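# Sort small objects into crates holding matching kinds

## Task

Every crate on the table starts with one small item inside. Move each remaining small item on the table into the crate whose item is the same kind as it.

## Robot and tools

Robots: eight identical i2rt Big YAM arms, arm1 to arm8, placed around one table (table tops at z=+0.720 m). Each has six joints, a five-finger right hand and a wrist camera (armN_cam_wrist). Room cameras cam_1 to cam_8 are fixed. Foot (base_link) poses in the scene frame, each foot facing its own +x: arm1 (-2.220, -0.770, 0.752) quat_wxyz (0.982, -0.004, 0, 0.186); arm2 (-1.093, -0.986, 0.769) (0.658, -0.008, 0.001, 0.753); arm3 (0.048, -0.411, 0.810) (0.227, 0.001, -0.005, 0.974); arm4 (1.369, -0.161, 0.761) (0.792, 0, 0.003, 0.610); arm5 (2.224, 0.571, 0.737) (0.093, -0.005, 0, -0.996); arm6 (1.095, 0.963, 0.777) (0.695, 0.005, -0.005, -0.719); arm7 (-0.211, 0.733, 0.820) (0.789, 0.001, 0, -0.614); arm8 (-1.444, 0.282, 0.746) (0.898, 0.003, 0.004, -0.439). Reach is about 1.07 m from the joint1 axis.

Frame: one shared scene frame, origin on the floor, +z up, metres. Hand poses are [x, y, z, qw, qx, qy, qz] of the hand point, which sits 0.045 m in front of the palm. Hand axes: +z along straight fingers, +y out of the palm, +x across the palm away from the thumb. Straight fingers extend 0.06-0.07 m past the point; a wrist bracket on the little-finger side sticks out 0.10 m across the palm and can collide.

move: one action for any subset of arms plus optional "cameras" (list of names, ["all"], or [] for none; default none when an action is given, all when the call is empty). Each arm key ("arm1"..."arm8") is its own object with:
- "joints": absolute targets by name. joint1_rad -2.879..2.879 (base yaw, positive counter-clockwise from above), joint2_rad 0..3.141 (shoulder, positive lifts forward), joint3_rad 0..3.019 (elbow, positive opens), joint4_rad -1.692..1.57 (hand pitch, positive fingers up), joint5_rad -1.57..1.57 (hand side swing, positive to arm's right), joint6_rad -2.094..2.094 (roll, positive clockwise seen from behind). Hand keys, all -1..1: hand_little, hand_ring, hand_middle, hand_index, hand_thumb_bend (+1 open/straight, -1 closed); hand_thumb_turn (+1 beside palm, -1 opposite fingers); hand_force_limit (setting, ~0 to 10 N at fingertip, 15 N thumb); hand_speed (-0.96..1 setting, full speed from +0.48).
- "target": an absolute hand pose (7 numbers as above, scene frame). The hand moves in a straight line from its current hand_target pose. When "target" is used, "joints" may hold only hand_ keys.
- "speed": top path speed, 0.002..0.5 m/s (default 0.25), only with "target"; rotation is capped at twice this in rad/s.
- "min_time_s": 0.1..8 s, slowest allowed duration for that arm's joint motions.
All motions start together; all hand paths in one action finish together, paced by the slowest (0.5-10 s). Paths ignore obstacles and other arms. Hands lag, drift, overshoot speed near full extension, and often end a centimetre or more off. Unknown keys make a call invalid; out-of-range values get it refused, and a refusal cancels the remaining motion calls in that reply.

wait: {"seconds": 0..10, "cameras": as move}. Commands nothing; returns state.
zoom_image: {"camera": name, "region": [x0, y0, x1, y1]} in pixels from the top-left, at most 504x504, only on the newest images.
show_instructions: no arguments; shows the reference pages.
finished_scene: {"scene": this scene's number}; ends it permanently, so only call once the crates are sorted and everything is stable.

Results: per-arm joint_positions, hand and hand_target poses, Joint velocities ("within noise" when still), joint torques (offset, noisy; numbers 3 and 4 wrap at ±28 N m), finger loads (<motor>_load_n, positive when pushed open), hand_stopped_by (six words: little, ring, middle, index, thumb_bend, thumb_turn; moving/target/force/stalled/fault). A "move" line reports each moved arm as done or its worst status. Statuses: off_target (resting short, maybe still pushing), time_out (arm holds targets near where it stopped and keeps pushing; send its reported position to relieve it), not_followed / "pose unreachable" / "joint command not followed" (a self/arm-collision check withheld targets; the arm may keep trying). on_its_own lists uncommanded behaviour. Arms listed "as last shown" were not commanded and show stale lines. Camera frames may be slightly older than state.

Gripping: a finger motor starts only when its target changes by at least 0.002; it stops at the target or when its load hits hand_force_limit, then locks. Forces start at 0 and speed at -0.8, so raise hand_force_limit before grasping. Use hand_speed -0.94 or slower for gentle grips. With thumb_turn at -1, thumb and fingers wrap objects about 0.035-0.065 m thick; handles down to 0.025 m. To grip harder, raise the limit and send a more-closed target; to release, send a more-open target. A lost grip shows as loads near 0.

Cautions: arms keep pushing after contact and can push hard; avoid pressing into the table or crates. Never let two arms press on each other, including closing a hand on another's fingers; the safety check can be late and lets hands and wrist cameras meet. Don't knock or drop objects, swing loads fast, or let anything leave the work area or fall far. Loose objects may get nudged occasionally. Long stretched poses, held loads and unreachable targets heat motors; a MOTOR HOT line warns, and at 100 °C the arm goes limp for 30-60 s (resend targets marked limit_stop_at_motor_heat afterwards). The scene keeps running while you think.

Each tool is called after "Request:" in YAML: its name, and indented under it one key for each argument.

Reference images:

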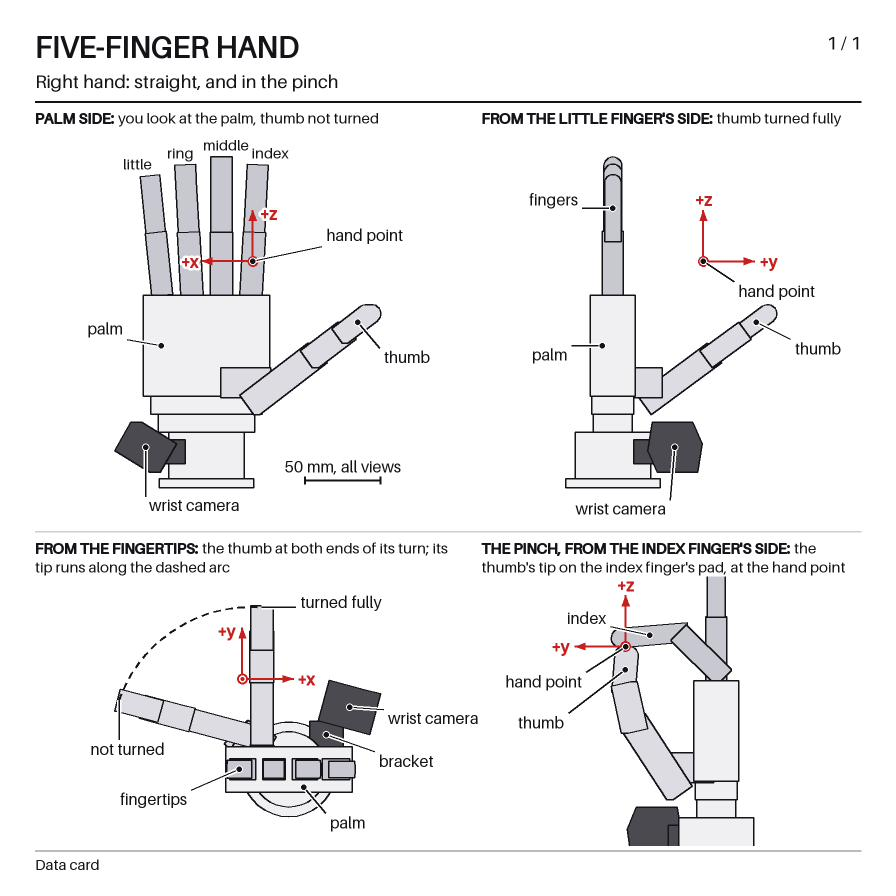

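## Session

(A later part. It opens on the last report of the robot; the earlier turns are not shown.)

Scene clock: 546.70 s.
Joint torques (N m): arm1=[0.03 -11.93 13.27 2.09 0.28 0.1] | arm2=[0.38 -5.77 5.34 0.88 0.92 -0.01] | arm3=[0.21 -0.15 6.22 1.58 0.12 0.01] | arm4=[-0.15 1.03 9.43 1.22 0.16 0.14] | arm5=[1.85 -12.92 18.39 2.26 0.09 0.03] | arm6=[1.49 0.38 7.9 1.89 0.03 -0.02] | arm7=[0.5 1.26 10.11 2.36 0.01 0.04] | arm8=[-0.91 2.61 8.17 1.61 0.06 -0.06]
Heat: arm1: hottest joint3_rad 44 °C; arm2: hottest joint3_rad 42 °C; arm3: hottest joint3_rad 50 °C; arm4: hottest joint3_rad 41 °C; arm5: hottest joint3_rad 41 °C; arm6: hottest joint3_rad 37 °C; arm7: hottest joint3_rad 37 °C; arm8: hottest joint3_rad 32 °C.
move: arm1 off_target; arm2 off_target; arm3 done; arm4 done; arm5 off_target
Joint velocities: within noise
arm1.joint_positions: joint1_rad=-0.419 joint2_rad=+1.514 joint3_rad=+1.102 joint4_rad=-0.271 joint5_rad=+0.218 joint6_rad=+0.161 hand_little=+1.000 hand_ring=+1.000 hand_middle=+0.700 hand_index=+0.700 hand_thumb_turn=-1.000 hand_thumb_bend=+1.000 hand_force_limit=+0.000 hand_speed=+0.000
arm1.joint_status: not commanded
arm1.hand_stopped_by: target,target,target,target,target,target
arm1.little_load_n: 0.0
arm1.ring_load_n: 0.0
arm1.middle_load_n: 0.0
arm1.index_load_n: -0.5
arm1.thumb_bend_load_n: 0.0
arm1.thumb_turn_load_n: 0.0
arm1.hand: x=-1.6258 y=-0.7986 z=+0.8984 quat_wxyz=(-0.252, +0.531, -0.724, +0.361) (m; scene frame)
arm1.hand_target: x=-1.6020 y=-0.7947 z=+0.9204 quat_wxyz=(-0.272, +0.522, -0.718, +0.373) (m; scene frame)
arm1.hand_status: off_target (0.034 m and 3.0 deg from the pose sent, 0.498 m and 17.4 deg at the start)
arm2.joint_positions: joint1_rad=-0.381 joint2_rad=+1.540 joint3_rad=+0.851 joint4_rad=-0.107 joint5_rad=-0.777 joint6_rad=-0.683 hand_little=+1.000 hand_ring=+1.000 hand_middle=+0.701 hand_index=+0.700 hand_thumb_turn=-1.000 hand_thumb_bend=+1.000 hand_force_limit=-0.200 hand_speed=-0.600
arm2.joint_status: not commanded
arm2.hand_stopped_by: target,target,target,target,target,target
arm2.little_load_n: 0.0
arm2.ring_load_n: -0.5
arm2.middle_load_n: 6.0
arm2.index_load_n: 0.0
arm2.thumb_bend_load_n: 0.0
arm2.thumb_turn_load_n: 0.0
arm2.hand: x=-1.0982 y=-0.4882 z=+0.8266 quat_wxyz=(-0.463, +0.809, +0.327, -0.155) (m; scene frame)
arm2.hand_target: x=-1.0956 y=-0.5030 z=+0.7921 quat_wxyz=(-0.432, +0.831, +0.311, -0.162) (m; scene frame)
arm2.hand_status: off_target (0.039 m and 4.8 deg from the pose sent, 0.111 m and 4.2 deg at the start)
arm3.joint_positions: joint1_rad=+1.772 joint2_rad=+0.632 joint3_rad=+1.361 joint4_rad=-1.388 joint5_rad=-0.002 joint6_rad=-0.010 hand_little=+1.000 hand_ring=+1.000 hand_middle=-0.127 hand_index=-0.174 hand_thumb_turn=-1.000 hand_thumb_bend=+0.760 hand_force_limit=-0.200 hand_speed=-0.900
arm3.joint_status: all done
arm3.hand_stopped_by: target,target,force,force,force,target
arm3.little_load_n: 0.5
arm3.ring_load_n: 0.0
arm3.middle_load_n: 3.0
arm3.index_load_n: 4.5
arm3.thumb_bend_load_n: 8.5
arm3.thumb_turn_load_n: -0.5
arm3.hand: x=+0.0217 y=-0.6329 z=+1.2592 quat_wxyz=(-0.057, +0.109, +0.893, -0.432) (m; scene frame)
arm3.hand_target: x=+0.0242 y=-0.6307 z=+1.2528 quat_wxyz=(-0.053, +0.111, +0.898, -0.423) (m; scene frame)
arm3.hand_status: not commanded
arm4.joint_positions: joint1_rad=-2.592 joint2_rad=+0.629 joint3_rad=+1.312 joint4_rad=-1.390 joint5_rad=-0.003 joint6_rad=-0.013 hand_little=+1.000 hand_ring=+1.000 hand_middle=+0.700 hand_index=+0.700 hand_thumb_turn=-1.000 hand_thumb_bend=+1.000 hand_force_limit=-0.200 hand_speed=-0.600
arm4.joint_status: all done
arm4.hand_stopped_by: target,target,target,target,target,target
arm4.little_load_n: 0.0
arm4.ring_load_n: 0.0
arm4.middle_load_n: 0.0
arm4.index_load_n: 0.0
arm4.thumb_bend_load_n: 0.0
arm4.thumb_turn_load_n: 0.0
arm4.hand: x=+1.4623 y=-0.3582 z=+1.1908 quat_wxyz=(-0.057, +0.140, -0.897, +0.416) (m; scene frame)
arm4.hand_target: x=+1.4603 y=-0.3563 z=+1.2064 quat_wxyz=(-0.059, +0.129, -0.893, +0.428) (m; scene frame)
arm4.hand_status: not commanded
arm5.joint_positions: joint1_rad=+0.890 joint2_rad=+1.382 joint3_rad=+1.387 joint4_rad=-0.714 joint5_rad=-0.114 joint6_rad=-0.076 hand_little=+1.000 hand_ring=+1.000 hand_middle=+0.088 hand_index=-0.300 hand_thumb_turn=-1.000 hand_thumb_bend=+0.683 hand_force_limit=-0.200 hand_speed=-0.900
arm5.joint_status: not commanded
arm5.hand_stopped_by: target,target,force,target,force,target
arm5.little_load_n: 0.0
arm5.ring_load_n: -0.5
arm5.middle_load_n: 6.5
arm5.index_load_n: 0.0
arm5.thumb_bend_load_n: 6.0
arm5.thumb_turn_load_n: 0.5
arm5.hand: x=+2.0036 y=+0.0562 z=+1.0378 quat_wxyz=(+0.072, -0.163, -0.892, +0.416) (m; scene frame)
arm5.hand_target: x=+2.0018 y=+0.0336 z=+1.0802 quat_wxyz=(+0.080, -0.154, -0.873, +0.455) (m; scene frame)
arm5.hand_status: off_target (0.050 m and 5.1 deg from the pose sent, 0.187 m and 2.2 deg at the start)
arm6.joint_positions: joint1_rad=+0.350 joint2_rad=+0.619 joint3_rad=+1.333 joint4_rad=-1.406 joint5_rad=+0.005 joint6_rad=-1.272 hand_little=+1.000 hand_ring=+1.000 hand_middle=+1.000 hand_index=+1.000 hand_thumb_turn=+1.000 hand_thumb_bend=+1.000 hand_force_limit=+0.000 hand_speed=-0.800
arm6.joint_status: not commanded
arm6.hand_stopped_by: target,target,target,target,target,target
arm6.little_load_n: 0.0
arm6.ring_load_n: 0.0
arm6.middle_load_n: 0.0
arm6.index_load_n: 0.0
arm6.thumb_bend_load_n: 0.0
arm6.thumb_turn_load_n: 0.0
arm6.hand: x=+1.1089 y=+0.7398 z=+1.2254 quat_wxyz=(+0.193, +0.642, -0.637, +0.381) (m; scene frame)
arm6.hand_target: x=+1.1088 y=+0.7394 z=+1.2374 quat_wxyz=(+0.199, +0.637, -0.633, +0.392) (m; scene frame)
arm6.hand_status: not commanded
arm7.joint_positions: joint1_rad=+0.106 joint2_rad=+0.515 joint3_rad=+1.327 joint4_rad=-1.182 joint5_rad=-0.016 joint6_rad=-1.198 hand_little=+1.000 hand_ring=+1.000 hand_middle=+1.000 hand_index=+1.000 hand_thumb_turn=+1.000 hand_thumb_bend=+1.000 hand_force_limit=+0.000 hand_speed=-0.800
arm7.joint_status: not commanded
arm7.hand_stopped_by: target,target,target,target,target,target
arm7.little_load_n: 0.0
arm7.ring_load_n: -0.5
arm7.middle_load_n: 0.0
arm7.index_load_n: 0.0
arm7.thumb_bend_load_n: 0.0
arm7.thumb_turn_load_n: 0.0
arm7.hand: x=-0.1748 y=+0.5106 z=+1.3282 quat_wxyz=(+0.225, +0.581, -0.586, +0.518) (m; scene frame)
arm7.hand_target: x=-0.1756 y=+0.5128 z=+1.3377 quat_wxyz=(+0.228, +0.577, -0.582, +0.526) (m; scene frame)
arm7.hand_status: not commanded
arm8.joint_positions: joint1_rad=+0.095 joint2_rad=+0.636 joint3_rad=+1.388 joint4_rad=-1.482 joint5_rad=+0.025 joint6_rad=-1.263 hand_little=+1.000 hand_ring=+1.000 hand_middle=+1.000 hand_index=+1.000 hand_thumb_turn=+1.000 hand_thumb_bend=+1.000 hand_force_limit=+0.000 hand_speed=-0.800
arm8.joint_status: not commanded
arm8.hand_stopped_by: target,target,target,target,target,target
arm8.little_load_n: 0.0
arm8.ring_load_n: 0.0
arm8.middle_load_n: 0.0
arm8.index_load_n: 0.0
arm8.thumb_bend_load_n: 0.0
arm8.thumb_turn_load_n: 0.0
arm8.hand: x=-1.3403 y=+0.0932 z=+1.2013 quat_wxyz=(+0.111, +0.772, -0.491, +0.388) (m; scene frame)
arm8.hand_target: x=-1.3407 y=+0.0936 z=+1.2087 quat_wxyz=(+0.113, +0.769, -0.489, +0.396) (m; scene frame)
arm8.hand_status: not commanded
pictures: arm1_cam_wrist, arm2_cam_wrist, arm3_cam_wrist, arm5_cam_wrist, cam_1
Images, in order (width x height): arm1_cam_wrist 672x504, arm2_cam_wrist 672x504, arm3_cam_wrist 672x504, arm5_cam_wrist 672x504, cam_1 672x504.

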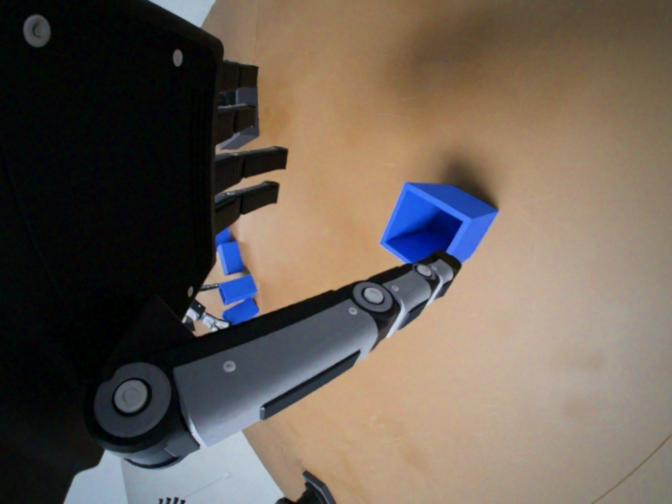

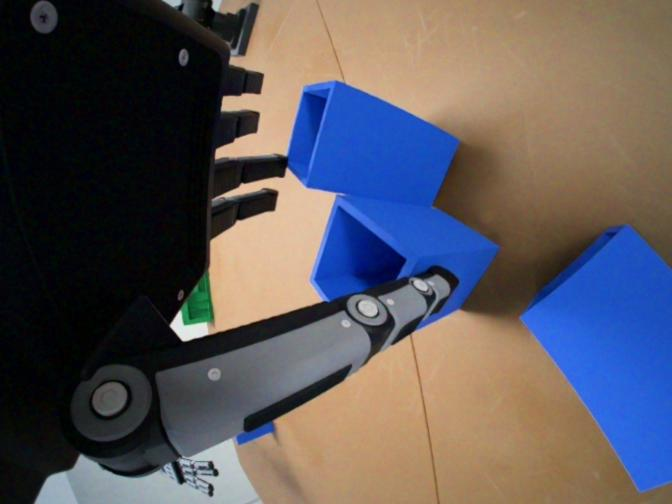

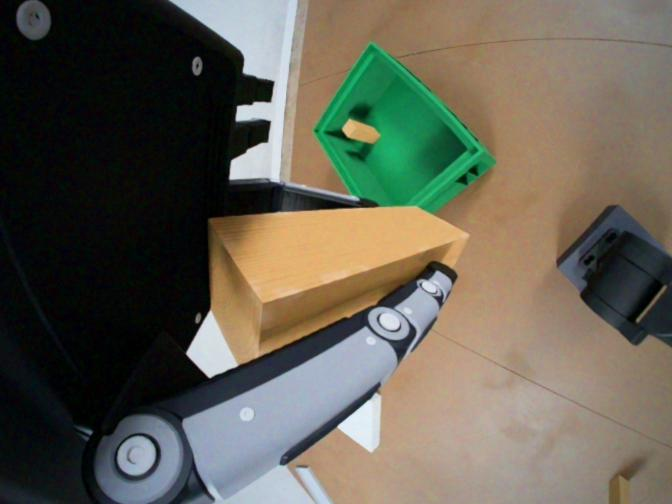

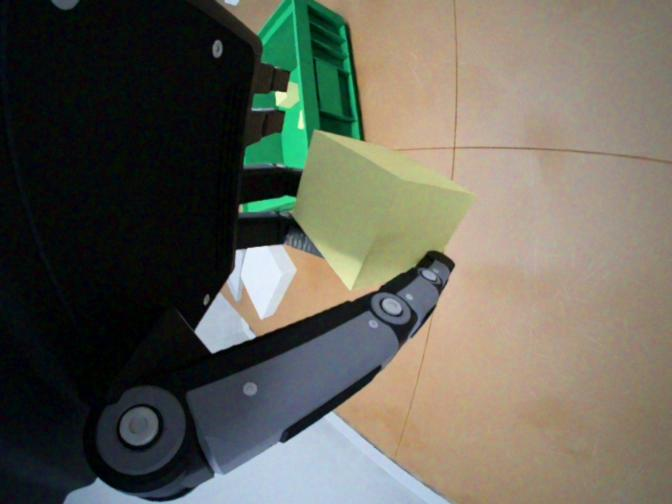

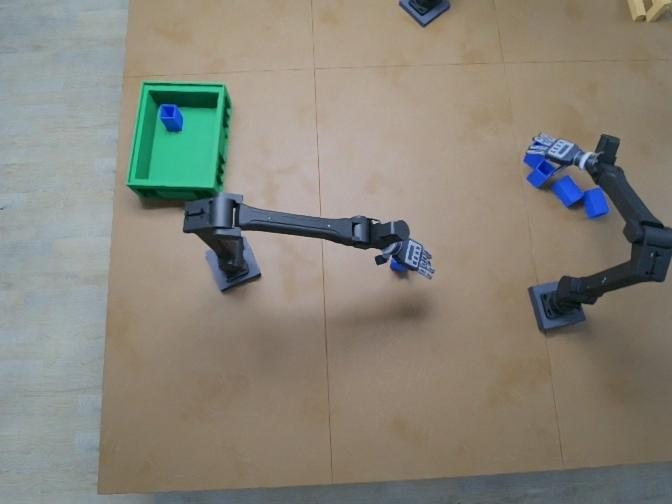

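Request:
move:
  arm1: {"target": [-1.611, -0.8015, 0.79, 0.2747, -0.5277, 0.7131, -0.3712], "speed": 0.12}
  arm2: {"target": [-1.095, -0.515, 0.92, 0.4325, -0.831, -0.3107, 0.1617], "speed": 0.12}
  arm3: {"target": [-0.05, -0.86, 1.03, -0.0603, 0.1158, 0.8796, -0.4578], "speed": 0.25}
  arm5: {"target": [1.915, -0.24, 1.04, -0.0802, 0.1541, 0.8737, -0.4547], "speed": 0.25}
  cameras: ["arm1_cam_wrist","arm2_cam_wrist","arm3_cam_wrist","arm5_cam_wrist","cam_1"]

Scene clock: 573.83 s.
Joint torques (N m): arm1=[-1.26 -12.63 6.28 2.13 -0.03 -0.1] | arm2=[-0.15 -9.88 13.22 0.55 -0.45 -0.13] | arm3=[-1.14 -6.59 8.27 3.34 -0.13 -0.14] | arm4=[0.44 1.44 9.47 1.2 0.13 0.12] | arm5=[1.55 -26.58 17.95 1.4 0.03 0] | arm6=[1.61 0.5 7.86 1.89 0.03 -0.02] | arm7=[0.73 1.44 9.91 2.5 0.05 0.06] | arm8=[-0.91 2.55 8.17 1.61 0.06 -0.06]
Heat: arm1: hottest joint3_rad 48 °C; arm2: hottest joint3_rad 37 °C; arm3: hottest joint3_rad 45 °C; arm4: hottest joint3_rad 40 °C; arm5: hottest joint3_rad 52 °C; arm6: hottest joint3_rad 37 °C; arm7: hottest joint3_rad 37 °C; arm8: hottest joint3_rad 32 °C.
move: arm1 off_target; arm2 off_target; arm3 done; arm5 off_target
Joint velocities: within noise
arm1.joint_positions: joint1_rad=-0.419 joint2_rad=+1.672 joint3_rad=+0.985 joint4_rad=+0.095 joint5_rad=+0.197 joint6_rad=+0.157 hand_little=+1.000 hand_ring=+1.000 hand_middle=+0.700 hand_index=+0.700 hand_thumb_turn=-1.000 hand_thumb_bend=+1.000 hand_force_limit=+0.000 hand_speed=+0.000
arm1.joint_status: not commanded
arm1.hand_stopped_by: target,target,target,target,target,target
arm1.little_load_n: 0.0
arm1.ring_load_n: 0.0
arm1.middle_load_n: 0.0
arm1.index_load_n: 0.0
arm1.thumb_bend_load_n: 0.0
arm1.thumb_turn_load_n: 0.0
arm1.hand: x=-1.6022 y=-0.7964 z=+0.8136 quat_wxyz=(-0.289, +0.521, -0.708, +0.380) (m; scene frame)
arm1.hand_target: x=-1.6116 y=-0.8012 z=+0.7906 quat_wxyz=(-0.275, +0.528, -0.713, +0.371) (m; scene frame)
arm1.hand_status: off_target (0.026 m and 2.2 deg from the pose sent, 0.110 m and 3.1 deg at the start)
arm2.joint_positions: joint1_rad=-0.388 joint2_rad=+1.364 joint3_rad=+0.914 joint4_rad=-0.490 joint5_rad=-0.754 joint6_rad=-0.683 hand_little=+1.000 hand_ring=+1.000 hand_middle=+0.700 hand_index=+0.700 hand_thumb_turn=-1.000 hand_thumb_bend=+1.000 hand_force_limit=-0.200 hand_speed=-0.600
arm2.joint_status: not commanded
arm2.hand_stopped_by: target,target,target,target,target,target
arm2.little_load_n: 0.0
arm2.ring_load_n: 0.0
arm2.middle_load_n: 0.0
arm2.index_load_n: 0.0
arm2.thumb_bend_load_n: 0.0
arm2.thumb_turn_load_n: 0.0
arm2.hand: x=-1.1042 y=-0.5341 z=+0.8919 quat_wxyz=(-0.409, +0.842, +0.302, -0.180) (m; scene frame)
arm2.hand_target: x=-1.0953 y=-0.5163 z=+0.9202 quat_wxyz=(-0.433, +0.831, +0.311, -0.161) (m; scene frame)
arm2.hand_status: off_target (0.035 m and 3.8 deg from the pose sent, 0.097 m and 4.8 deg at the start)
arm3.joint_positions: joint1_rad=+1.747 joint2_rad=+1.046 joint3_rad=+0.880 joint4_rad=-0.450 joint5_rad=-0.020 joint6_rad=-0.011 hand_little=+1.000 hand_ring=+1.000 hand_middle=-0.127 hand_index=-0.174 hand_thumb_turn=-1.000 hand_thumb_bend=+0.760 hand_force_limit=-0.200 hand_speed=-0.900
arm3.joint_status: not commanded
arm3.hand_stopped_by: target,target,force,force,force,target
arm3.little_load_n: 0.0
arm3.ring_load_n: 0.0
arm3.middle_load_n: 3.0
arm3.index_load_n: 4.5
arm3.thumb_bend_load_n: 8.5
arm3.thumb_turn_load_n: -0.5
arm3.hand: x=-0.0453 y=-0.8565 z=+1.0305 quat_wxyz=(-0.058, +0.115, +0.883, -0.451) (m; scene frame)
arm3.hand_target: x=-0.0499 y=-0.8598 z=+1.0300 quat_wxyz=(-0.060, +0.116, +0.880, -0.457) (m; scene frame)
arm3.hand_status: done (0.006 m and 0.9 deg from the pose sent, 0.330 m and 3.5 deg at the start)
arm4, arm6, arm7, arm8: as last shown
arm4.little_load_n: -0.5
arm5.joint_positions: joint1_rad=+0.958 joint2_rad=+2.294 joint3_rad=+2.580 joint4_rad=-0.971 joint5_rad=-0.057 joint6_rad=-0.034 hand_little=+1.000 hand_ring=+1.000 hand_middle=+0.088 hand_index=-0.300 hand_thumb_turn=-1.000 hand_thumb_bend=+0.683 hand_force_limit=-0.200 hand_speed=-0.900
arm5.joint_status: not commanded
arm5.hand_stopped_by: target,target,force,target,force,target
arm5.little_load_n: 0.0
arm5.ring_load_n: -0.5
arm5.middle_load_n: 6.5
arm5.index_load_n: 0.0
arm5.thumb_bend_load_n: 6.0
arm5.thumb_turn_load_n: 0.5
arm5.hand: x=+1.9078 y=-0.2259 z=+1.0029 quat_wxyz=(+0.077, -0.162, -0.888, +0.425) (m; scene frame)
arm5.hand_target: x=+1.9161 y=-0.2371 z=+1.0398 quat_wxyz=(+0.080, -0.154, -0.873, +0.456) (m; scene frame)
arm5.hand_status: off_target (0.040 m and 3.9 deg from the pose sent, 0.309 m and 5.1 deg at the start)
arm7.ring_load_n: 0.0
pictures: arm1_cam_wrist, arm2_cam_wrist, arm3_cam_wrist, arm5_cam_wrist, cam_1
Images, in order (width x height): arm1_cam_wrist 672x504, arm2_cam_wrist 672x504, arm3_cam_wrist 672x504, arm5_cam_wrist 672x504, cam_1 672x504.

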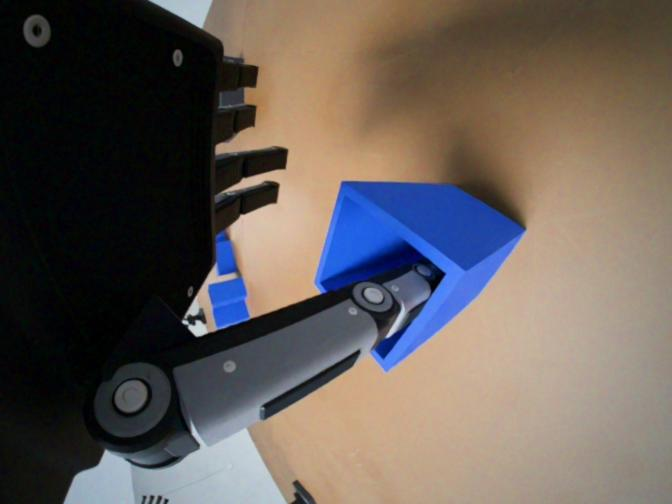

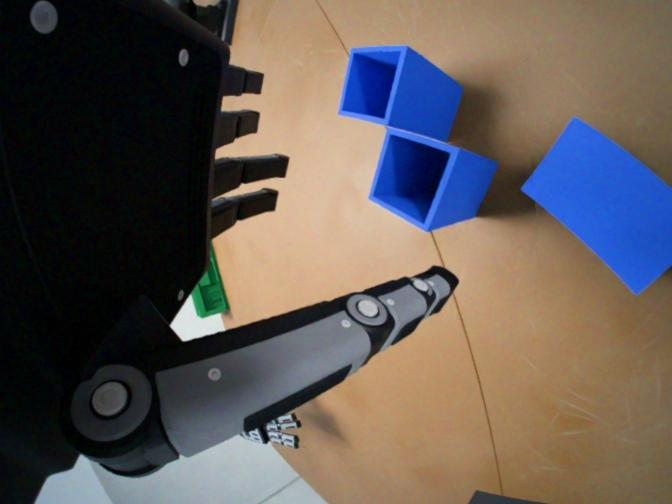

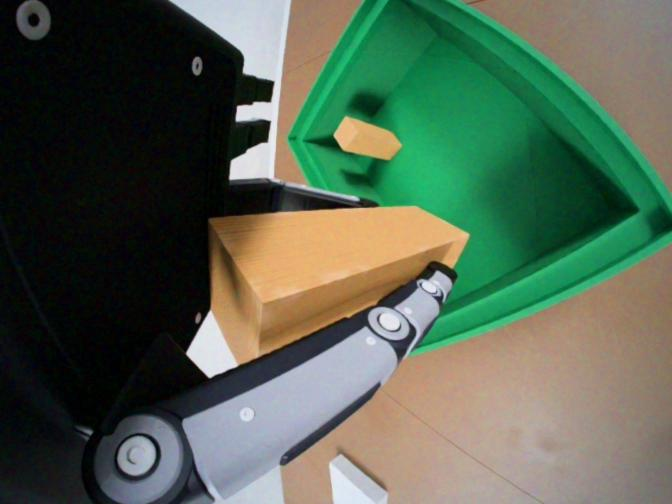

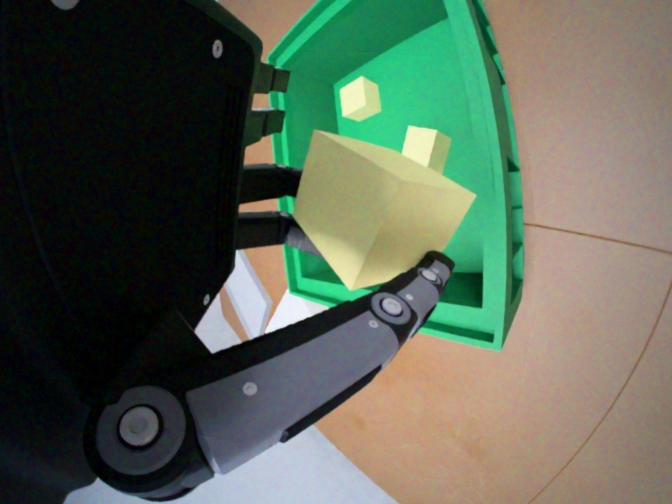

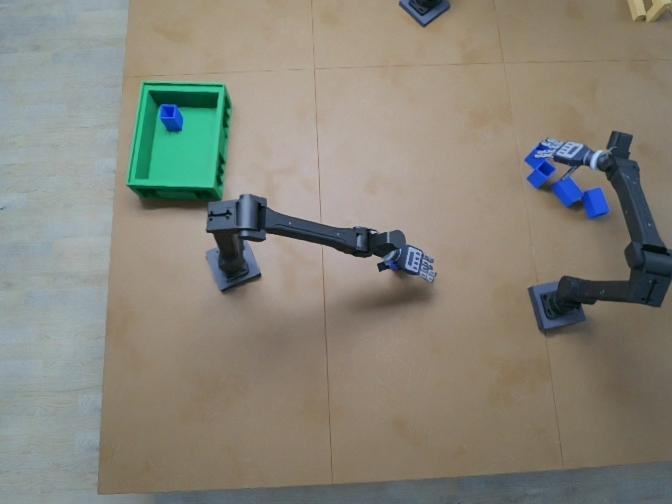

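Request:
move:
  arm1: {"target": [-1.625, -0.80, 0.89, 0.2747, -0.5277, 0.7131, -0.3712], "speed": 0.12}
  arm2: {"target": [-1.110, -0.385, 0.905, 0.415, -0.7974, -0.3889, 0.2024], "speed": 0.15}
  arm3: {"target": [-0.05, -0.86, 0.82, -0.0603, 0.1158, 0.8796, -0.4578], "speed": 0.15}
  arm5: {"target": [1.911, -0.300, 0.90, -0.0802, 0.1541, 0.8737, -0.4547], "speed": 0.15}
  cameras: ["arm1_cam_wrist","arm2_cam_wrist","arm3_cam_wrist","arm5_cam_wrist","cam_4"]

Scene clock: 607.83 s.
Joint torques (N m): arm1=[-1.38 -13.45 12.7 1.39 0 -0.08] | arm2=[1.26 -13.63 13.5 0.44 -0.64 -0.15] | arm3=[-1.03 -7.88 5.27 3.34 -0.09 -0.13] | arm4=[0.38 1.38 9.43 1.31 0.19 0.13] | arm5=[1.67 -29.98 15.58 2.25 0.12 0.03] | arm6=[1.49 0.5 7.88 1.88 0.03 -0.03] | arm7=[0.21 1.26 10.07 2.29 0 0.02] | arm8=[-0.91 2.55 8.17 1.62 0.06 -0.06]
Heat: arm1: hottest joint3_rad 44 °C; arm2: hottest joint3_rad 41 °C; arm3: hottest joint3_rad 42 °C; arm4: hottest joint3_rad 39 °C; arm5: hottest joint3_rad 53 °C; arm6: hottest joint3_rad 37 °C; arm7: hottest joint3_rad 37 °C; arm8: hottest joint3_rad 33 °C.
move: arm1 off_target; arm2 off_target; arm3 done; arm5 off_target
Joint velocities: within noise
arm1.joint_positions: joint1_rad=-0.419 joint2_rad=+1.510 joint3_rad=+0.985 joint4_rad=-0.155 joint5_rad=+0.197 joint6_rad=+0.156 hand_little=+1.000 hand_ring=+1.000 hand_middle=+0.700 hand_index=+0.700 hand_thumb_turn=-1.000 hand_thumb_bend=+1.000 hand_force_limit=+0.000 hand_speed=+0.000
arm1.joint_status: not commanded
arm1.hand_stopped_by: target,target,target,target,target,target
arm1.little_load_n: 0.0
arm1.ring_load_n: 0.0
arm1.middle_load_n: 0.0
arm1.index_load_n: 0.0
arm1.thumb_bend_load_n: 0.0
arm1.thumb_turn_load_n: 0.0
arm1.hand: x=-1.6461 y=-0.7941 z=+0.8602 quat_wxyz=(-0.259, +0.536, -0.720, +0.355) (m; scene frame)
arm1.hand_target: x=-1.6267 y=-0.7999 z=+0.8904 quat_wxyz=(-0.275, +0.528, -0.713, +0.371) (m; scene frame)
arm1.hand_status: off_target (0.037 m and 2.9 deg from the pose sent, 0.080 m and 2.2 deg at the start)
arm2.joint_positions: joint1_rad=-0.329 joint2_rad=+1.731 joint3_rad=+1.340 joint4_rad=-0.620 joint5_rad=-0.820 joint6_rad=-0.815 hand_little=+1.000 hand_ring=+1.000 hand_middle=+0.700 hand_index=+0.700 hand_thumb_turn=-1.000 hand_thumb_bend=+1.000 hand_force_limit=-0.200 hand_speed=-0.600
arm2.joint_status: not commanded
arm2.hand_stopped_by: target,target,target,target,target,target
arm2.little_load_n: 0.0
arm2.ring_load_n: 0.0
arm2.middle_load_n: 0.0
arm2.index_load_n: 0.0
arm2.thumb_bend_load_n: 0.0
arm2.thumb_turn_load_n: 0.0
arm2.hand: x=-1.1088 y=-0.4043 z=+0.8871 quat_wxyz=(-0.400, +0.809, +0.375, -0.211) (m; scene frame)
arm2.hand_target: x=-1.1101 y=-0.3862 z=+0.9052 quat_wxyz=(-0.415, +0.797, +0.389, -0.202) (m; scene frame)
arm2.hand_status: off_target (0.026 m and 2.9 deg from the pose sent, 0.150 m and 11.6 deg at the start)
arm3.joint_positions: joint1_rad=+1.747 joint2_rad=+1.412 joint3_rad=+0.533 joint4_rad=+0.272 joint5_rad=-0.020 joint6_rad=-0.011 hand_little=+1.000 hand_ring=+1.000 hand_middle=-0.127 hand_index=-0.174 hand_thumb_turn=-1.000 hand_thumb_bend=+0.760 hand_force_limit=-0.200 hand_speed=-0.900
arm3.joint_status: not commanded
arm3.hand_stopped_by: target,target,force,force,force,target
arm3.little_load_n: 0.0
arm3.ring_load_n: 0.0
arm3.middle_load_n: 3.0
arm3.index_load_n: 4.5
arm3.thumb_bend_load_n: 8.5
arm3.thumb_turn_load_n: -0.5
arm3.hand: x=-0.0470 y=-0.8607 z=+0.8236 quat_wxyz=(-0.059, +0.115, +0.881, -0.455) (m; scene frame)
arm3.hand_target: x=-0.0499 y=-0.8599 z=+0.8200 quat_wxyz=(-0.060, +0.116, +0.880, -0.457) (m; scene frame)
arm3.hand_status: done (0.005 m and 0.5 deg from the pose sent, 0.211 m and 0.9 deg at the start)
arm4, arm6, arm7, arm8: as last shown
arm4.little_load_n: 0.0
arm5.joint_positions: joint1_rad=+0.983 joint2_rad=+2.474 joint3_rad=+2.556 joint4_rad=-0.767 joint5_rad=-0.038 joint6_rad=-0.022 hand_little=+1.000 hand_ring=+1.000 hand_middle=+0.088 hand_index=-0.300 hand_thumb_turn=-1.000 hand_thumb_bend=+0.683 hand_force_limit=-0.200 hand_speed=-0.900
arm5.joint_status: not commanded
arm5.hand_stopped_by: target,target,force,target,force,target
arm5.little_load_n: 0.0
arm5.ring_load_n: 0.0
arm5.middle_load_n: 6.5
arm5.index_load_n: 0.0
arm5.thumb_bend_load_n: 6.0
arm5.thumb_turn_load_n: 0.5
arm5.hand: x=+1.9036 y=-0.2814 z=+0.8675 quat_wxyz=(+0.077, -0.160, -0.888, +0.424) (m; scene frame)
arm5.hand_target: x=+1.9120 y=-0.2976 z=+0.9004 quat_wxyz=(+0.080, -0.154, -0.873, +0.455) (m; scene frame)
arm5.hand_status: off_target (0.038 m and 4.0 deg from the pose sent, 0.127 m and 3.9 deg at the start)
arm6.little_load_n: -0.5
arm7.little_load_n: 0.5
arm8.thumb_turn_load_n: 0.5
pictures: arm1_cam_wrist, arm2_cam_wrist, arm3_cam_wrist, arm5_cam_wrist, cam_4
Images, in order (width x height): arm1_cam_wrist 672x504, arm2_cam_wrist 672x504, arm3_cam_wrist 672x504, arm5_cam_wrist 672x504, cam_4 672x504.

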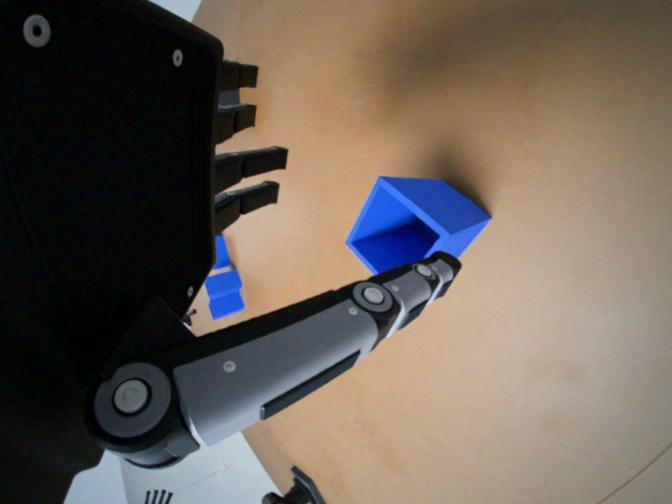

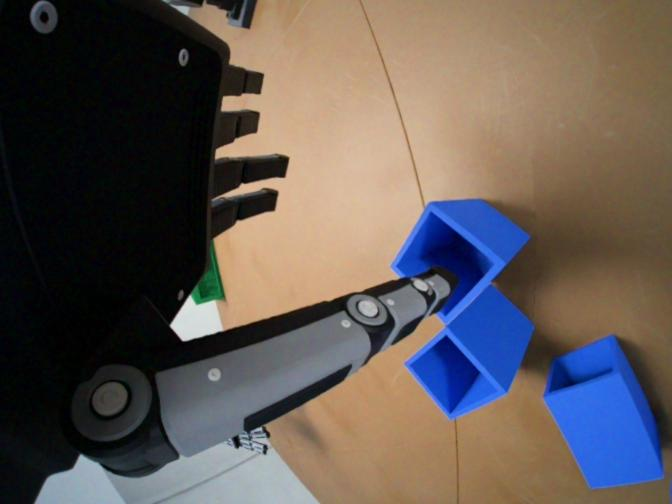

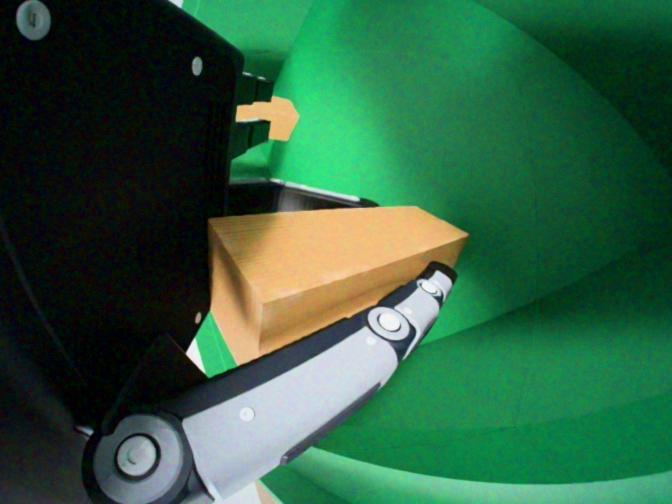

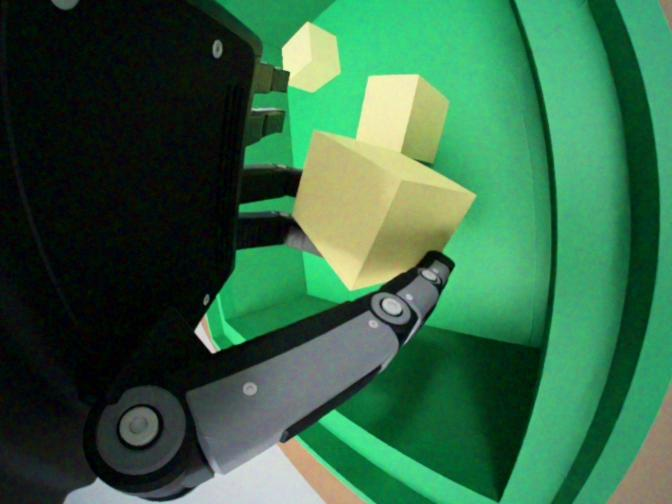

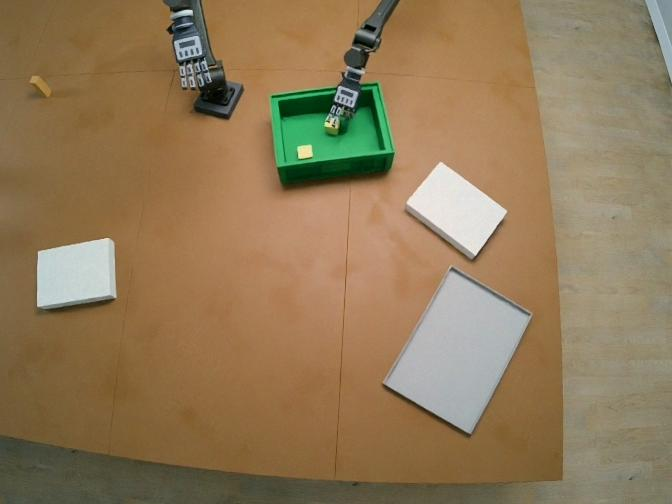

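Request:
zoom_image:
  camera: "arm1_cam_wrist"
  region: [320, 150, 520, 300]

Request:
zoom_image:
  camera: "arm2_cam_wrist"
  region: [370, 180, 570, 430]

Scaled by 2.520 from the camera's 672x504 image, which has a finer 960x720 frame.

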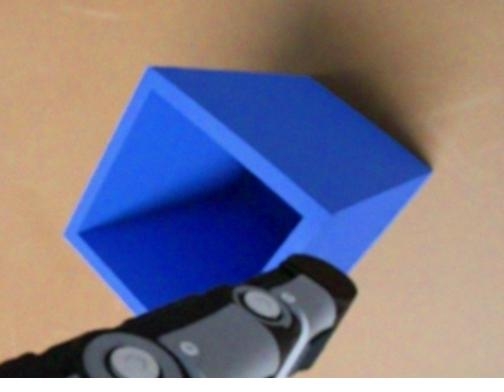

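Scaled by 2.016 from the camera's 672x504 image, which has a finer 960x720 frame.

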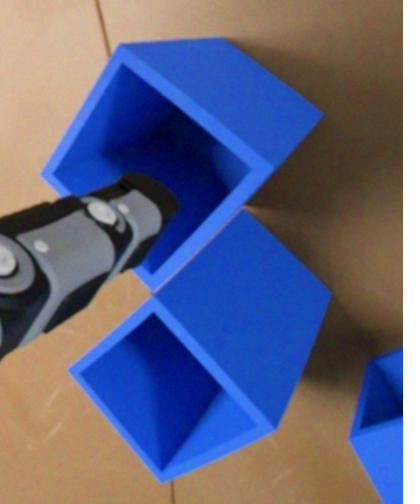

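Request:
move:
  arm1: {"target": [-1.650, -0.789, 0.82, 0.2413, -0.4636, 0.7564, -0.3937], "speed": 0.12}
  arm2: {"target": [-1.091, -0.427, 0.83, 0.4211, -0.8091, -0.3636, 0.1892], "speed": 0.12}
  arm3: {"target": [-0.05, -0.86, 0.80, -0.0603, 0.1158, 0.8796, -0.4578], "speed": 0.1}
  arm5: {"target": [1.917, -0.283, 0.805, -0.0802, 0.1541, 0.8737, -0.4547], "speed": 0.12}
  cameras: ["arm1_cam_wrist","arm2_cam_wrist","arm3_cam_wrist","arm5_cam_wrist"]

Scene clock: 646.80 s.
Joint torques (N m): arm1=[0.32 -11.11 6.82 2.14 0.35 0.11] | arm2=[0.03 -14.04 7.79 1.43 -0.38 0.07] | arm3=[-1.03 -8.12 4.66 3.38 -0.08 -0.13] | arm4=[-0.15 1.9 9.61 1.24 0.12 0.11] | arm5=[1.26 -28.86 8.53 1.62 -0.02 0.07] | arm6=[1.44 0.38 7.9 1.87 0.02 -0.02] | arm7=[0.44 1.44 10.04 2.4 0 0.05] | arm8=[-0.91 2.61 8.17 1.62 0.06 -0.06]
Heat: arm1: hottest joint3_rad 51 °C; arm2: hottest joint3_rad 44 °C; arm3: hottest joint3_rad 40 °C; arm4: hottest joint3_rad 40 °C; arm5: hottest joint3_rad 48 °C; arm6: hottest joint3_rad 37 °C; arm7: hottest joint3_rad 37 °C; arm8: hottest joint3_rad 33 °C.
move: arm1 off_target; arm2 done; arm3 done; arm5 off_target
Joint velocities: within noise
arm1.joint_positions: joint1_rad=-0.366 joint2_rad=+1.540 joint3_rad=+0.914 joint4_rad=-0.026 joint5_rad=+0.388 joint6_rad=+0.296 hand_little=+1.000 hand_ring=+1.000 hand_middle=+0.700 hand_index=+0.700 hand_thumb_turn=-1.000 hand_thumb_bend=+1.000 hand_force_limit=+0.000 hand_speed=+0.000
arm1.joint_status: not commanded
arm1.hand_stopped_by: target,target,target,target,target,target
arm1.little_load_n: -0.5
arm1.ring_load_n: 0.0
arm1.middle_load_n: 0.0
arm1.index_load_n: 0.0
arm1.thumb_bend_load_n: 0.0
arm1.thumb_turn_load_n: 0.0
arm1.hand: x=-1.6455 y=-0.7945 z=+0.8371 quat_wxyz=(-0.248, +0.459, -0.754, +0.400) (m; scene frame)
arm1.hand_target: x=-1.6504 y=-0.7890 z=+0.8204 quat_wxyz=(-0.241, +0.464, -0.756, +0.394) (m; scene frame)
arm1.hand_status: off_target (0.019 m and 1.2 deg from the pose sent, 0.041 m and 10.5 deg at the start)
arm2.joint_positions: joint1_rad=-0.360 joint2_rad=+1.731 joint3_rad=+1.152 joint4_rad=-0.402 joint5_rad=-0.817 joint6_rad=-0.815 hand_little=+1.000 hand_ring=+1.000 hand_middle=+0.700 hand_index=+0.700 hand_thumb_turn=-1.000 hand_thumb_bend=+1.000 hand_force_limit=-0.200 hand_speed=-0.600
arm2.joint_status: not commanded
arm2.hand_stopped_by: target,target,target,target,target,target
arm2.little_load_n: 0.0
arm2.ring_load_n: 0.0
arm2.middle_load_n: 0.0
arm2.index_load_n: 0.0
arm2.thumb_bend_load_n: 0.0
arm2.thumb_turn_load_n: 0.0
arm2.hand: x=-1.0954 y=-0.4306 z=+0.8260 quat_wxyz=(-0.414, +0.810, +0.367, -0.195) (m; scene frame)
arm2.hand_target: x=-1.0910 y=-0.4271 z=+0.8300 quat_wxyz=(-0.421, +0.809, +0.364, -0.189) (m; scene frame)
arm2.hand_status: done (0.007 m and 1.2 deg from the pose sent, 0.064 m and 3.7 deg at the start)
arm3.joint_positions: joint1_rad=+1.747 joint2_rad=+1.476 joint3_rad=+0.519 joint4_rad=+0.354 joint5_rad=-0.020 joint6_rad=-0.011 hand_little=+1.000 hand_ring=+1.000 hand_middle=-0.127 hand_index=-0.174 hand_thumb_turn=-1.000 hand_thumb_bend=+0.760 hand_force_limit=-0.200 hand_speed=-0.900
arm3.joint_status: not commanded
arm3.hand_stopped_by: target,target,force,force,force,target
arm3.little_load_n: 0.0
arm3.ring_load_n: 0.0
arm3.middle_load_n: 3.0
arm3.index_load_n: 4.5
arm3.thumb_bend_load_n: 9.0
arm3.thumb_turn_load_n: -0.5
arm3.hand: x=-0.0475 y=-0.8624 z=+0.8052 quat_wxyz=(-0.059, +0.114, +0.880, -0.457) (m; scene frame)
arm3.hand_target: x=-0.0499 y=-0.8600 z=+0.8002 quat_wxyz=(-0.060, +0.116, +0.880, -0.458) (m; scene frame)
arm3.hand_status: done (0.006 m and 0.3 deg from the pose sent, 0.024 m and 0.4 deg at the start)
arm4, arm6, arm7, arm8: as last shown
arm4.ring_load_n: -0.5
arm5.joint_positions: joint1_rad=+0.988 joint2_rad=+2.403 joint3_rad=+2.257 joint4_rad=-0.442 joint5_rad=-0.033 joint6_rad=-0.027 hand_little=+1.000 hand_ring=+1.000 hand_middle=+0.088 hand_index=-0.300 hand_thumb_turn=-1.000 hand_thumb_bend=+0.684 hand_force_limit=-0.200 hand_speed=-0.900
arm5.joint_status: not commanded
arm5.hand_stopped_by: target,target,force,target,force,target
arm5.little_load_n: 0.0
arm5.ring_load_n: 0.0
arm5.middle_load_n: 6.5
arm5.index_load_n: 0.0
arm5.thumb_bend_load_n: 5.5
arm5.thumb_turn_load_n: 0.5
arm5.hand: x=+1.9047 y=-0.2861 z=+0.8222 quat_wxyz=(+0.089, -0.152, -0.867, +0.466) (m; scene frame)
arm5.hand_target: x=+1.9168 y=-0.2830 z=+0.8052 quat_wxyz=(+0.080, -0.154, -0.874, +0.454) (m; scene frame)
arm5.hand_status: off_target (0.021 m and 1.8 deg from the pose sent, 0.064 m and 4.0 deg at the start)
arm6.little_load_n: 0.0
arm7.little_load_n: 0.0
arm8.thumb_turn_load_n: 0.0
pictures: arm1_cam_wrist, arm2_cam_wrist, arm3_cam_wrist, arm5_cam_wrist
Images, in order (width x height): arm1_cam_wrist 672x504, arm2_cam_wrist 672x504, arm3_cam_wrist 672x504, arm5_cam_wrist 672x504.

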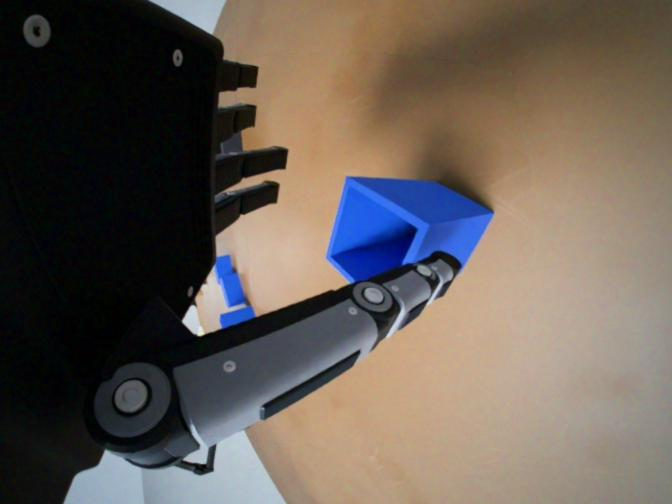

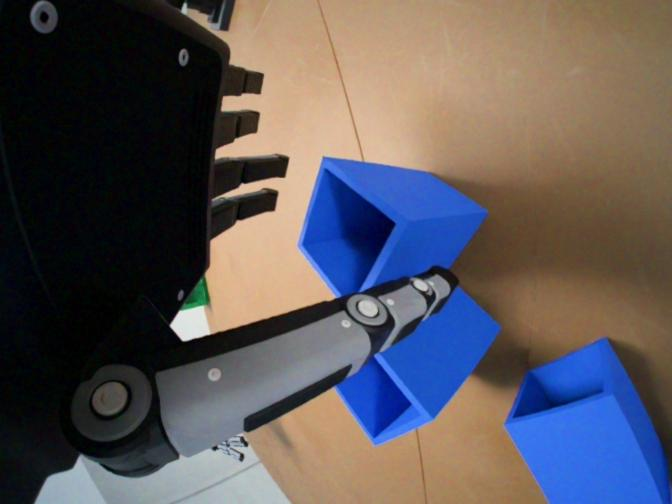

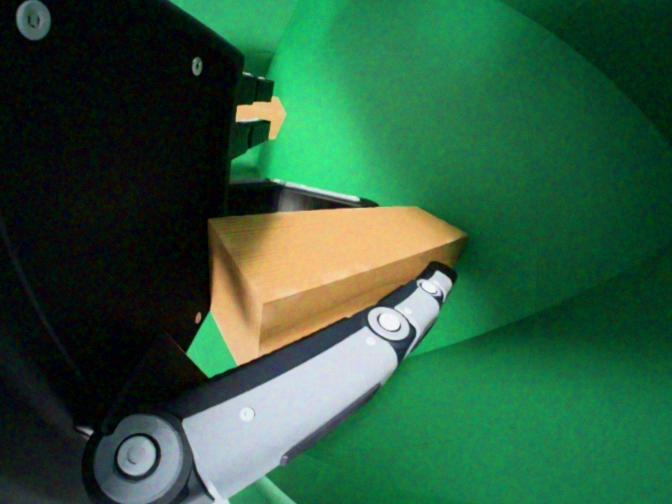

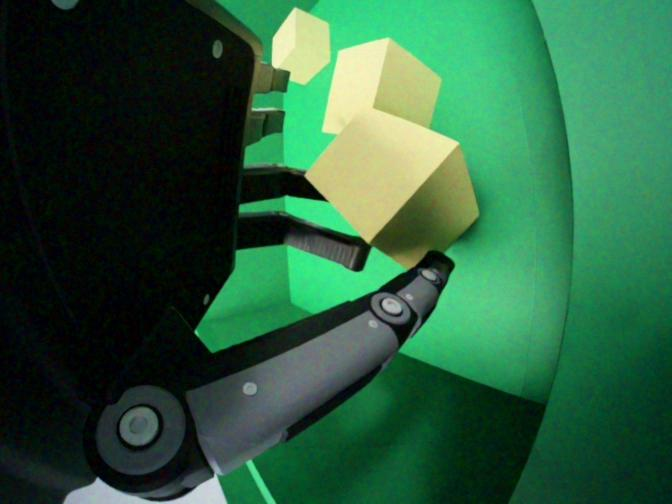

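Request:
move:
  arm1: {"target": [-1.656, -0.786, 0.775, 0.2413, -0.4636, 0.7564, -0.3937], "speed": 0.1}
  arm2: {"target": [-1.091, -0.427, 0.787, 0.4211, -0.8091, -0.3636, 0.1892], "speed": 0.1}
  arm3: {"joints": {"hand_speed": -0.5, "hand_index": 0.7, "hand_middle": 0.7, "hand_thumb_bend": 1.0}}
  arm5: {"joints": {"hand_speed": -0.6, "hand_index": 0.5, "hand_middle": 0.7, "hand_thumb_bend": 1.0}}
  cameras: ["arm1_cam_wrist","arm2_cam_wrist","arm3_cam_wrist","arm5_cam_wrist"]

Scene clock: 656.00 s.
Joint torques (N m): arm1=[0.38 -11.4 6.24 2.18 0.36 0.1] | arm2=[0.09 -13.74 7.51 1.46 -0.37 0.09] | arm3=[-1.03 -8.12 4.67 3.08 -0.08 -0.13] | arm4=[0.03 1.08 9.47 1.24 0.15 0.11] | arm5=[1.2 -28.75 8.61 1.57 -0.02 0.08] | arm6=[1.49 0.44 7.91 1.91 0.03 -0.03] | arm7=[0.67 1.44 9.94 2.41 0.03 0.02] | arm8=[-0.91 2.55 8.17 1.61 0.06 -0.05]
Heat: arm1: hottest joint3_rad 49 °C; arm2: hottest joint3_rad 42 °C; arm3: hottest joint3_rad 40 °C; arm4: hottest joint3_rad 40 °C; arm5: hottest joint3_rad 47 °C; arm6: hottest joint3_rad 37 °C; arm7: hottest joint3_rad 37 °C; arm8: hottest joint3_rad 33 °C.
move: arm1 off_target; arm2 done; arm3 done; arm5 done
Joint velocities: within noise
arm1.joint_positions: joint1_rad=-0.358 joint2_rad=+1.617 joint3_rad=+0.852 joint4_rad=+0.109 joint5_rad=+0.394 joint6_rad=+0.302 hand_little=+1.000 hand_ring=+1.000 hand_middle=+0.700 hand_index=+0.700 hand_thumb_turn=-1.000 hand_thumb_bend=+1.000 hand_force_limit=+0.000 hand_speed=+0.000
arm1.joint_status: not commanded
arm1.hand_stopped_by: target,target,target,target,target,target
arm1.little_load_n: 0.0
arm1.ring_load_n: 0.0
arm1.middle_load_n: 0.0
arm1.index_load_n: 0.0
arm1.thumb_bend_load_n: 0.0
arm1.thumb_turn_load_n: -0.5
arm1.hand: x=-1.6511 y=-0.7919 z=+0.7900 quat_wxyz=(-0.246, +0.459, -0.754, +0.400) (m; scene frame)
arm1.hand_target: x=-1.6563 y=-0.7862 z=+0.7753 quat_wxyz=(-0.241, +0.464, -0.756, +0.394) (m; scene frame)
arm1.hand_status: off_target (0.017 m and 1.1 deg from the pose sent, 0.063 m and 1.2 deg at the start)
arm2.joint_positions: joint1_rad=-0.360 joint2_rad=+1.793 joint3_rad=+1.110 joint4_rad=-0.293 joint5_rad=-0.817 joint6_rad=-0.815 hand_little=+1.000 hand_ring=+1.000 hand_middle=+0.700 hand_index=+0.700 hand_thumb_turn=-1.000 hand_thumb_bend=+1.000 hand_force_limit=-0.200 hand_speed=-0.600
arm2.joint_status: not commanded
arm2.hand_stopped_by: target,target,target,target,target,target
arm2.little_load_n: 0.0
arm2.ring_load_n: 0.0
arm2.middle_load_n: 0.0
arm2.index_load_n: 0.0
arm2.thumb_bend_load_n: 0.0
arm2.thumb_turn_load_n: 0.0
arm2.hand: x=-1.0950 y=-0.4314 z=+0.7857 quat_wxyz=(-0.415, +0.809, +0.368, -0.194) (m; scene frame)
arm2.hand_target: x=-1.0910 y=-0.4270 z=+0.7871 quat_wxyz=(-0.421, +0.809, +0.364, -0.189) (m; scene frame)
arm2.hand_status: done (0.006 m and 1.0 deg from the pose sent, 0.039 m and 1.2 deg at the start)
arm3.joint_positions: joint1_rad=+1.747 joint2_rad=+1.476 joint3_rad=+0.519 joint4_rad=+0.360 joint5_rad=-0.020 joint6_rad=-0.011 hand_little=+1.000 hand_ring=+1.000 hand_middle=+0.700 hand_index=+0.700 hand_thumb_turn=-1.000 hand_thumb_bend=+1.000 hand_force_limit=-0.200 hand_speed=-0.500
arm3.joint_status: all done
arm3.hand_stopped_by: target,target,target,target,target,target
arm3.little_load_n: 0.0
arm3.ring_load_n: 0.0
arm3.middle_load_n: 0.0
arm3.index_load_n: 0.0
arm3.thumb_bend_load_n: 0.0
arm3.thumb_turn_load_n: 0.0
arm3.hand: x=-0.0479 y=-0.8637 z=+0.8064 quat_wxyz=(-0.059, +0.114, +0.879, -0.460) (m; scene frame)
arm3.hand_target: x=-0.0499 y=-0.8600 z=+0.8002 quat_wxyz=(-0.060, +0.116, +0.880, -0.458) (m; scene frame)
arm3.hand_status: not commanded
arm4, arm6, arm7, arm8: as last shown
arm4.ring_load_n: 0.0
arm4.thumb_bend_load_n: -0.5
arm4.thumb_turn_load_n: 0.5
arm5.joint_positions: joint1_rad=+0.988 joint2_rad=+2.402 joint3_rad=+2.256 joint4_rad=-0.441 joint5_rad=-0.033 joint6_rad=-0.027 hand_little=+1.000 hand_ring=+1.000 hand_middle=+0.700 hand_index=+0.500 hand_thumb_turn=-1.000 hand_thumb_bend=+1.000 hand_force_limit=-0.200 hand_speed=-0.600
arm5.joint_status: all done
arm5.hand_stopped_by: target,target,target,target,target,target
arm5.little_load_n: 0.0
arm5.ring_load_n: 0.0
arm5.middle_load_n: 0.0
arm5.index_load_n: 0.0
arm5.thumb_bend_load_n: 0.0
arm5.thumb_turn_load_n: 0.0
arm5.hand: x=+1.9047 y=-0.2861 z=+0.8223 quat_wxyz=(+0.089, -0.151, -0.867, +0.466) (m; scene frame)
arm5.hand_target: x=+1.9167 y=-0.2830 z=+0.8051 quat_wxyz=(+0.080, -0.154, -0.874, +0.454) (m; scene frame)
arm5.hand_status: not commanded
arm8.thumb_turn_load_n: -0.5
pictures: arm1_cam_wrist, arm2_cam_wrist, arm3_cam_wrist, arm5_cam_wrist
Images, in order (width x height): arm1_cam_wrist 672x504, arm2_cam_wrist 672x504, arm3_cam_wrist 672x504, arm5_cam_wrist 672x504.

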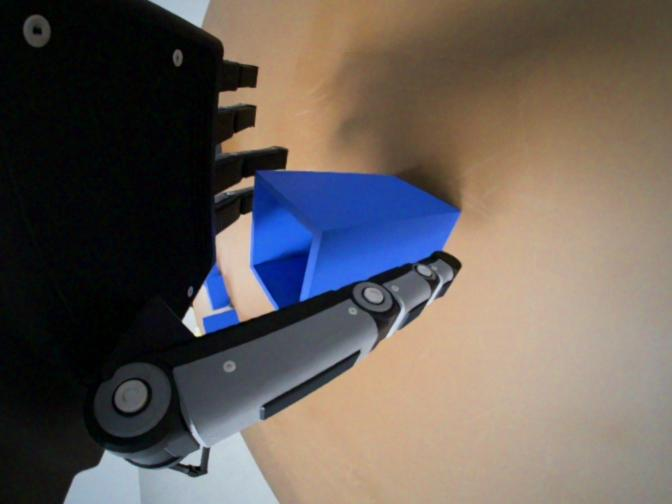

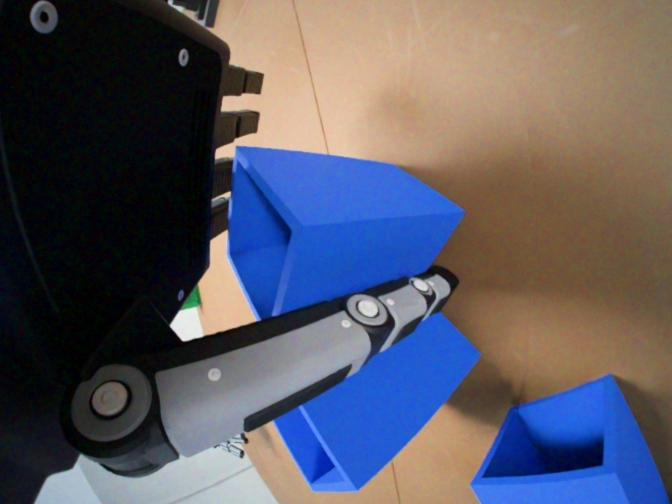

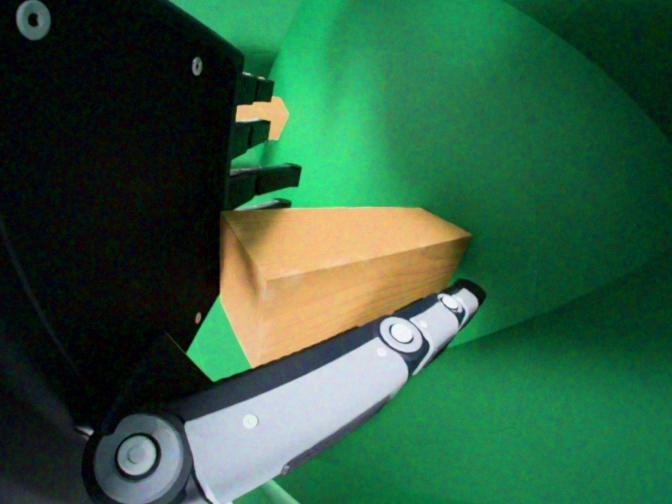

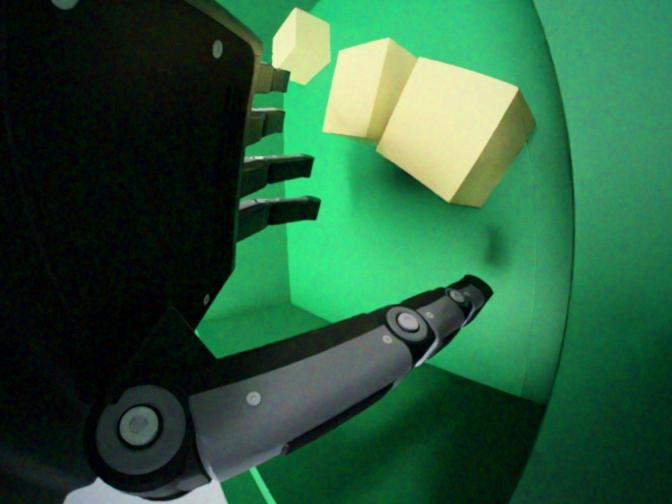

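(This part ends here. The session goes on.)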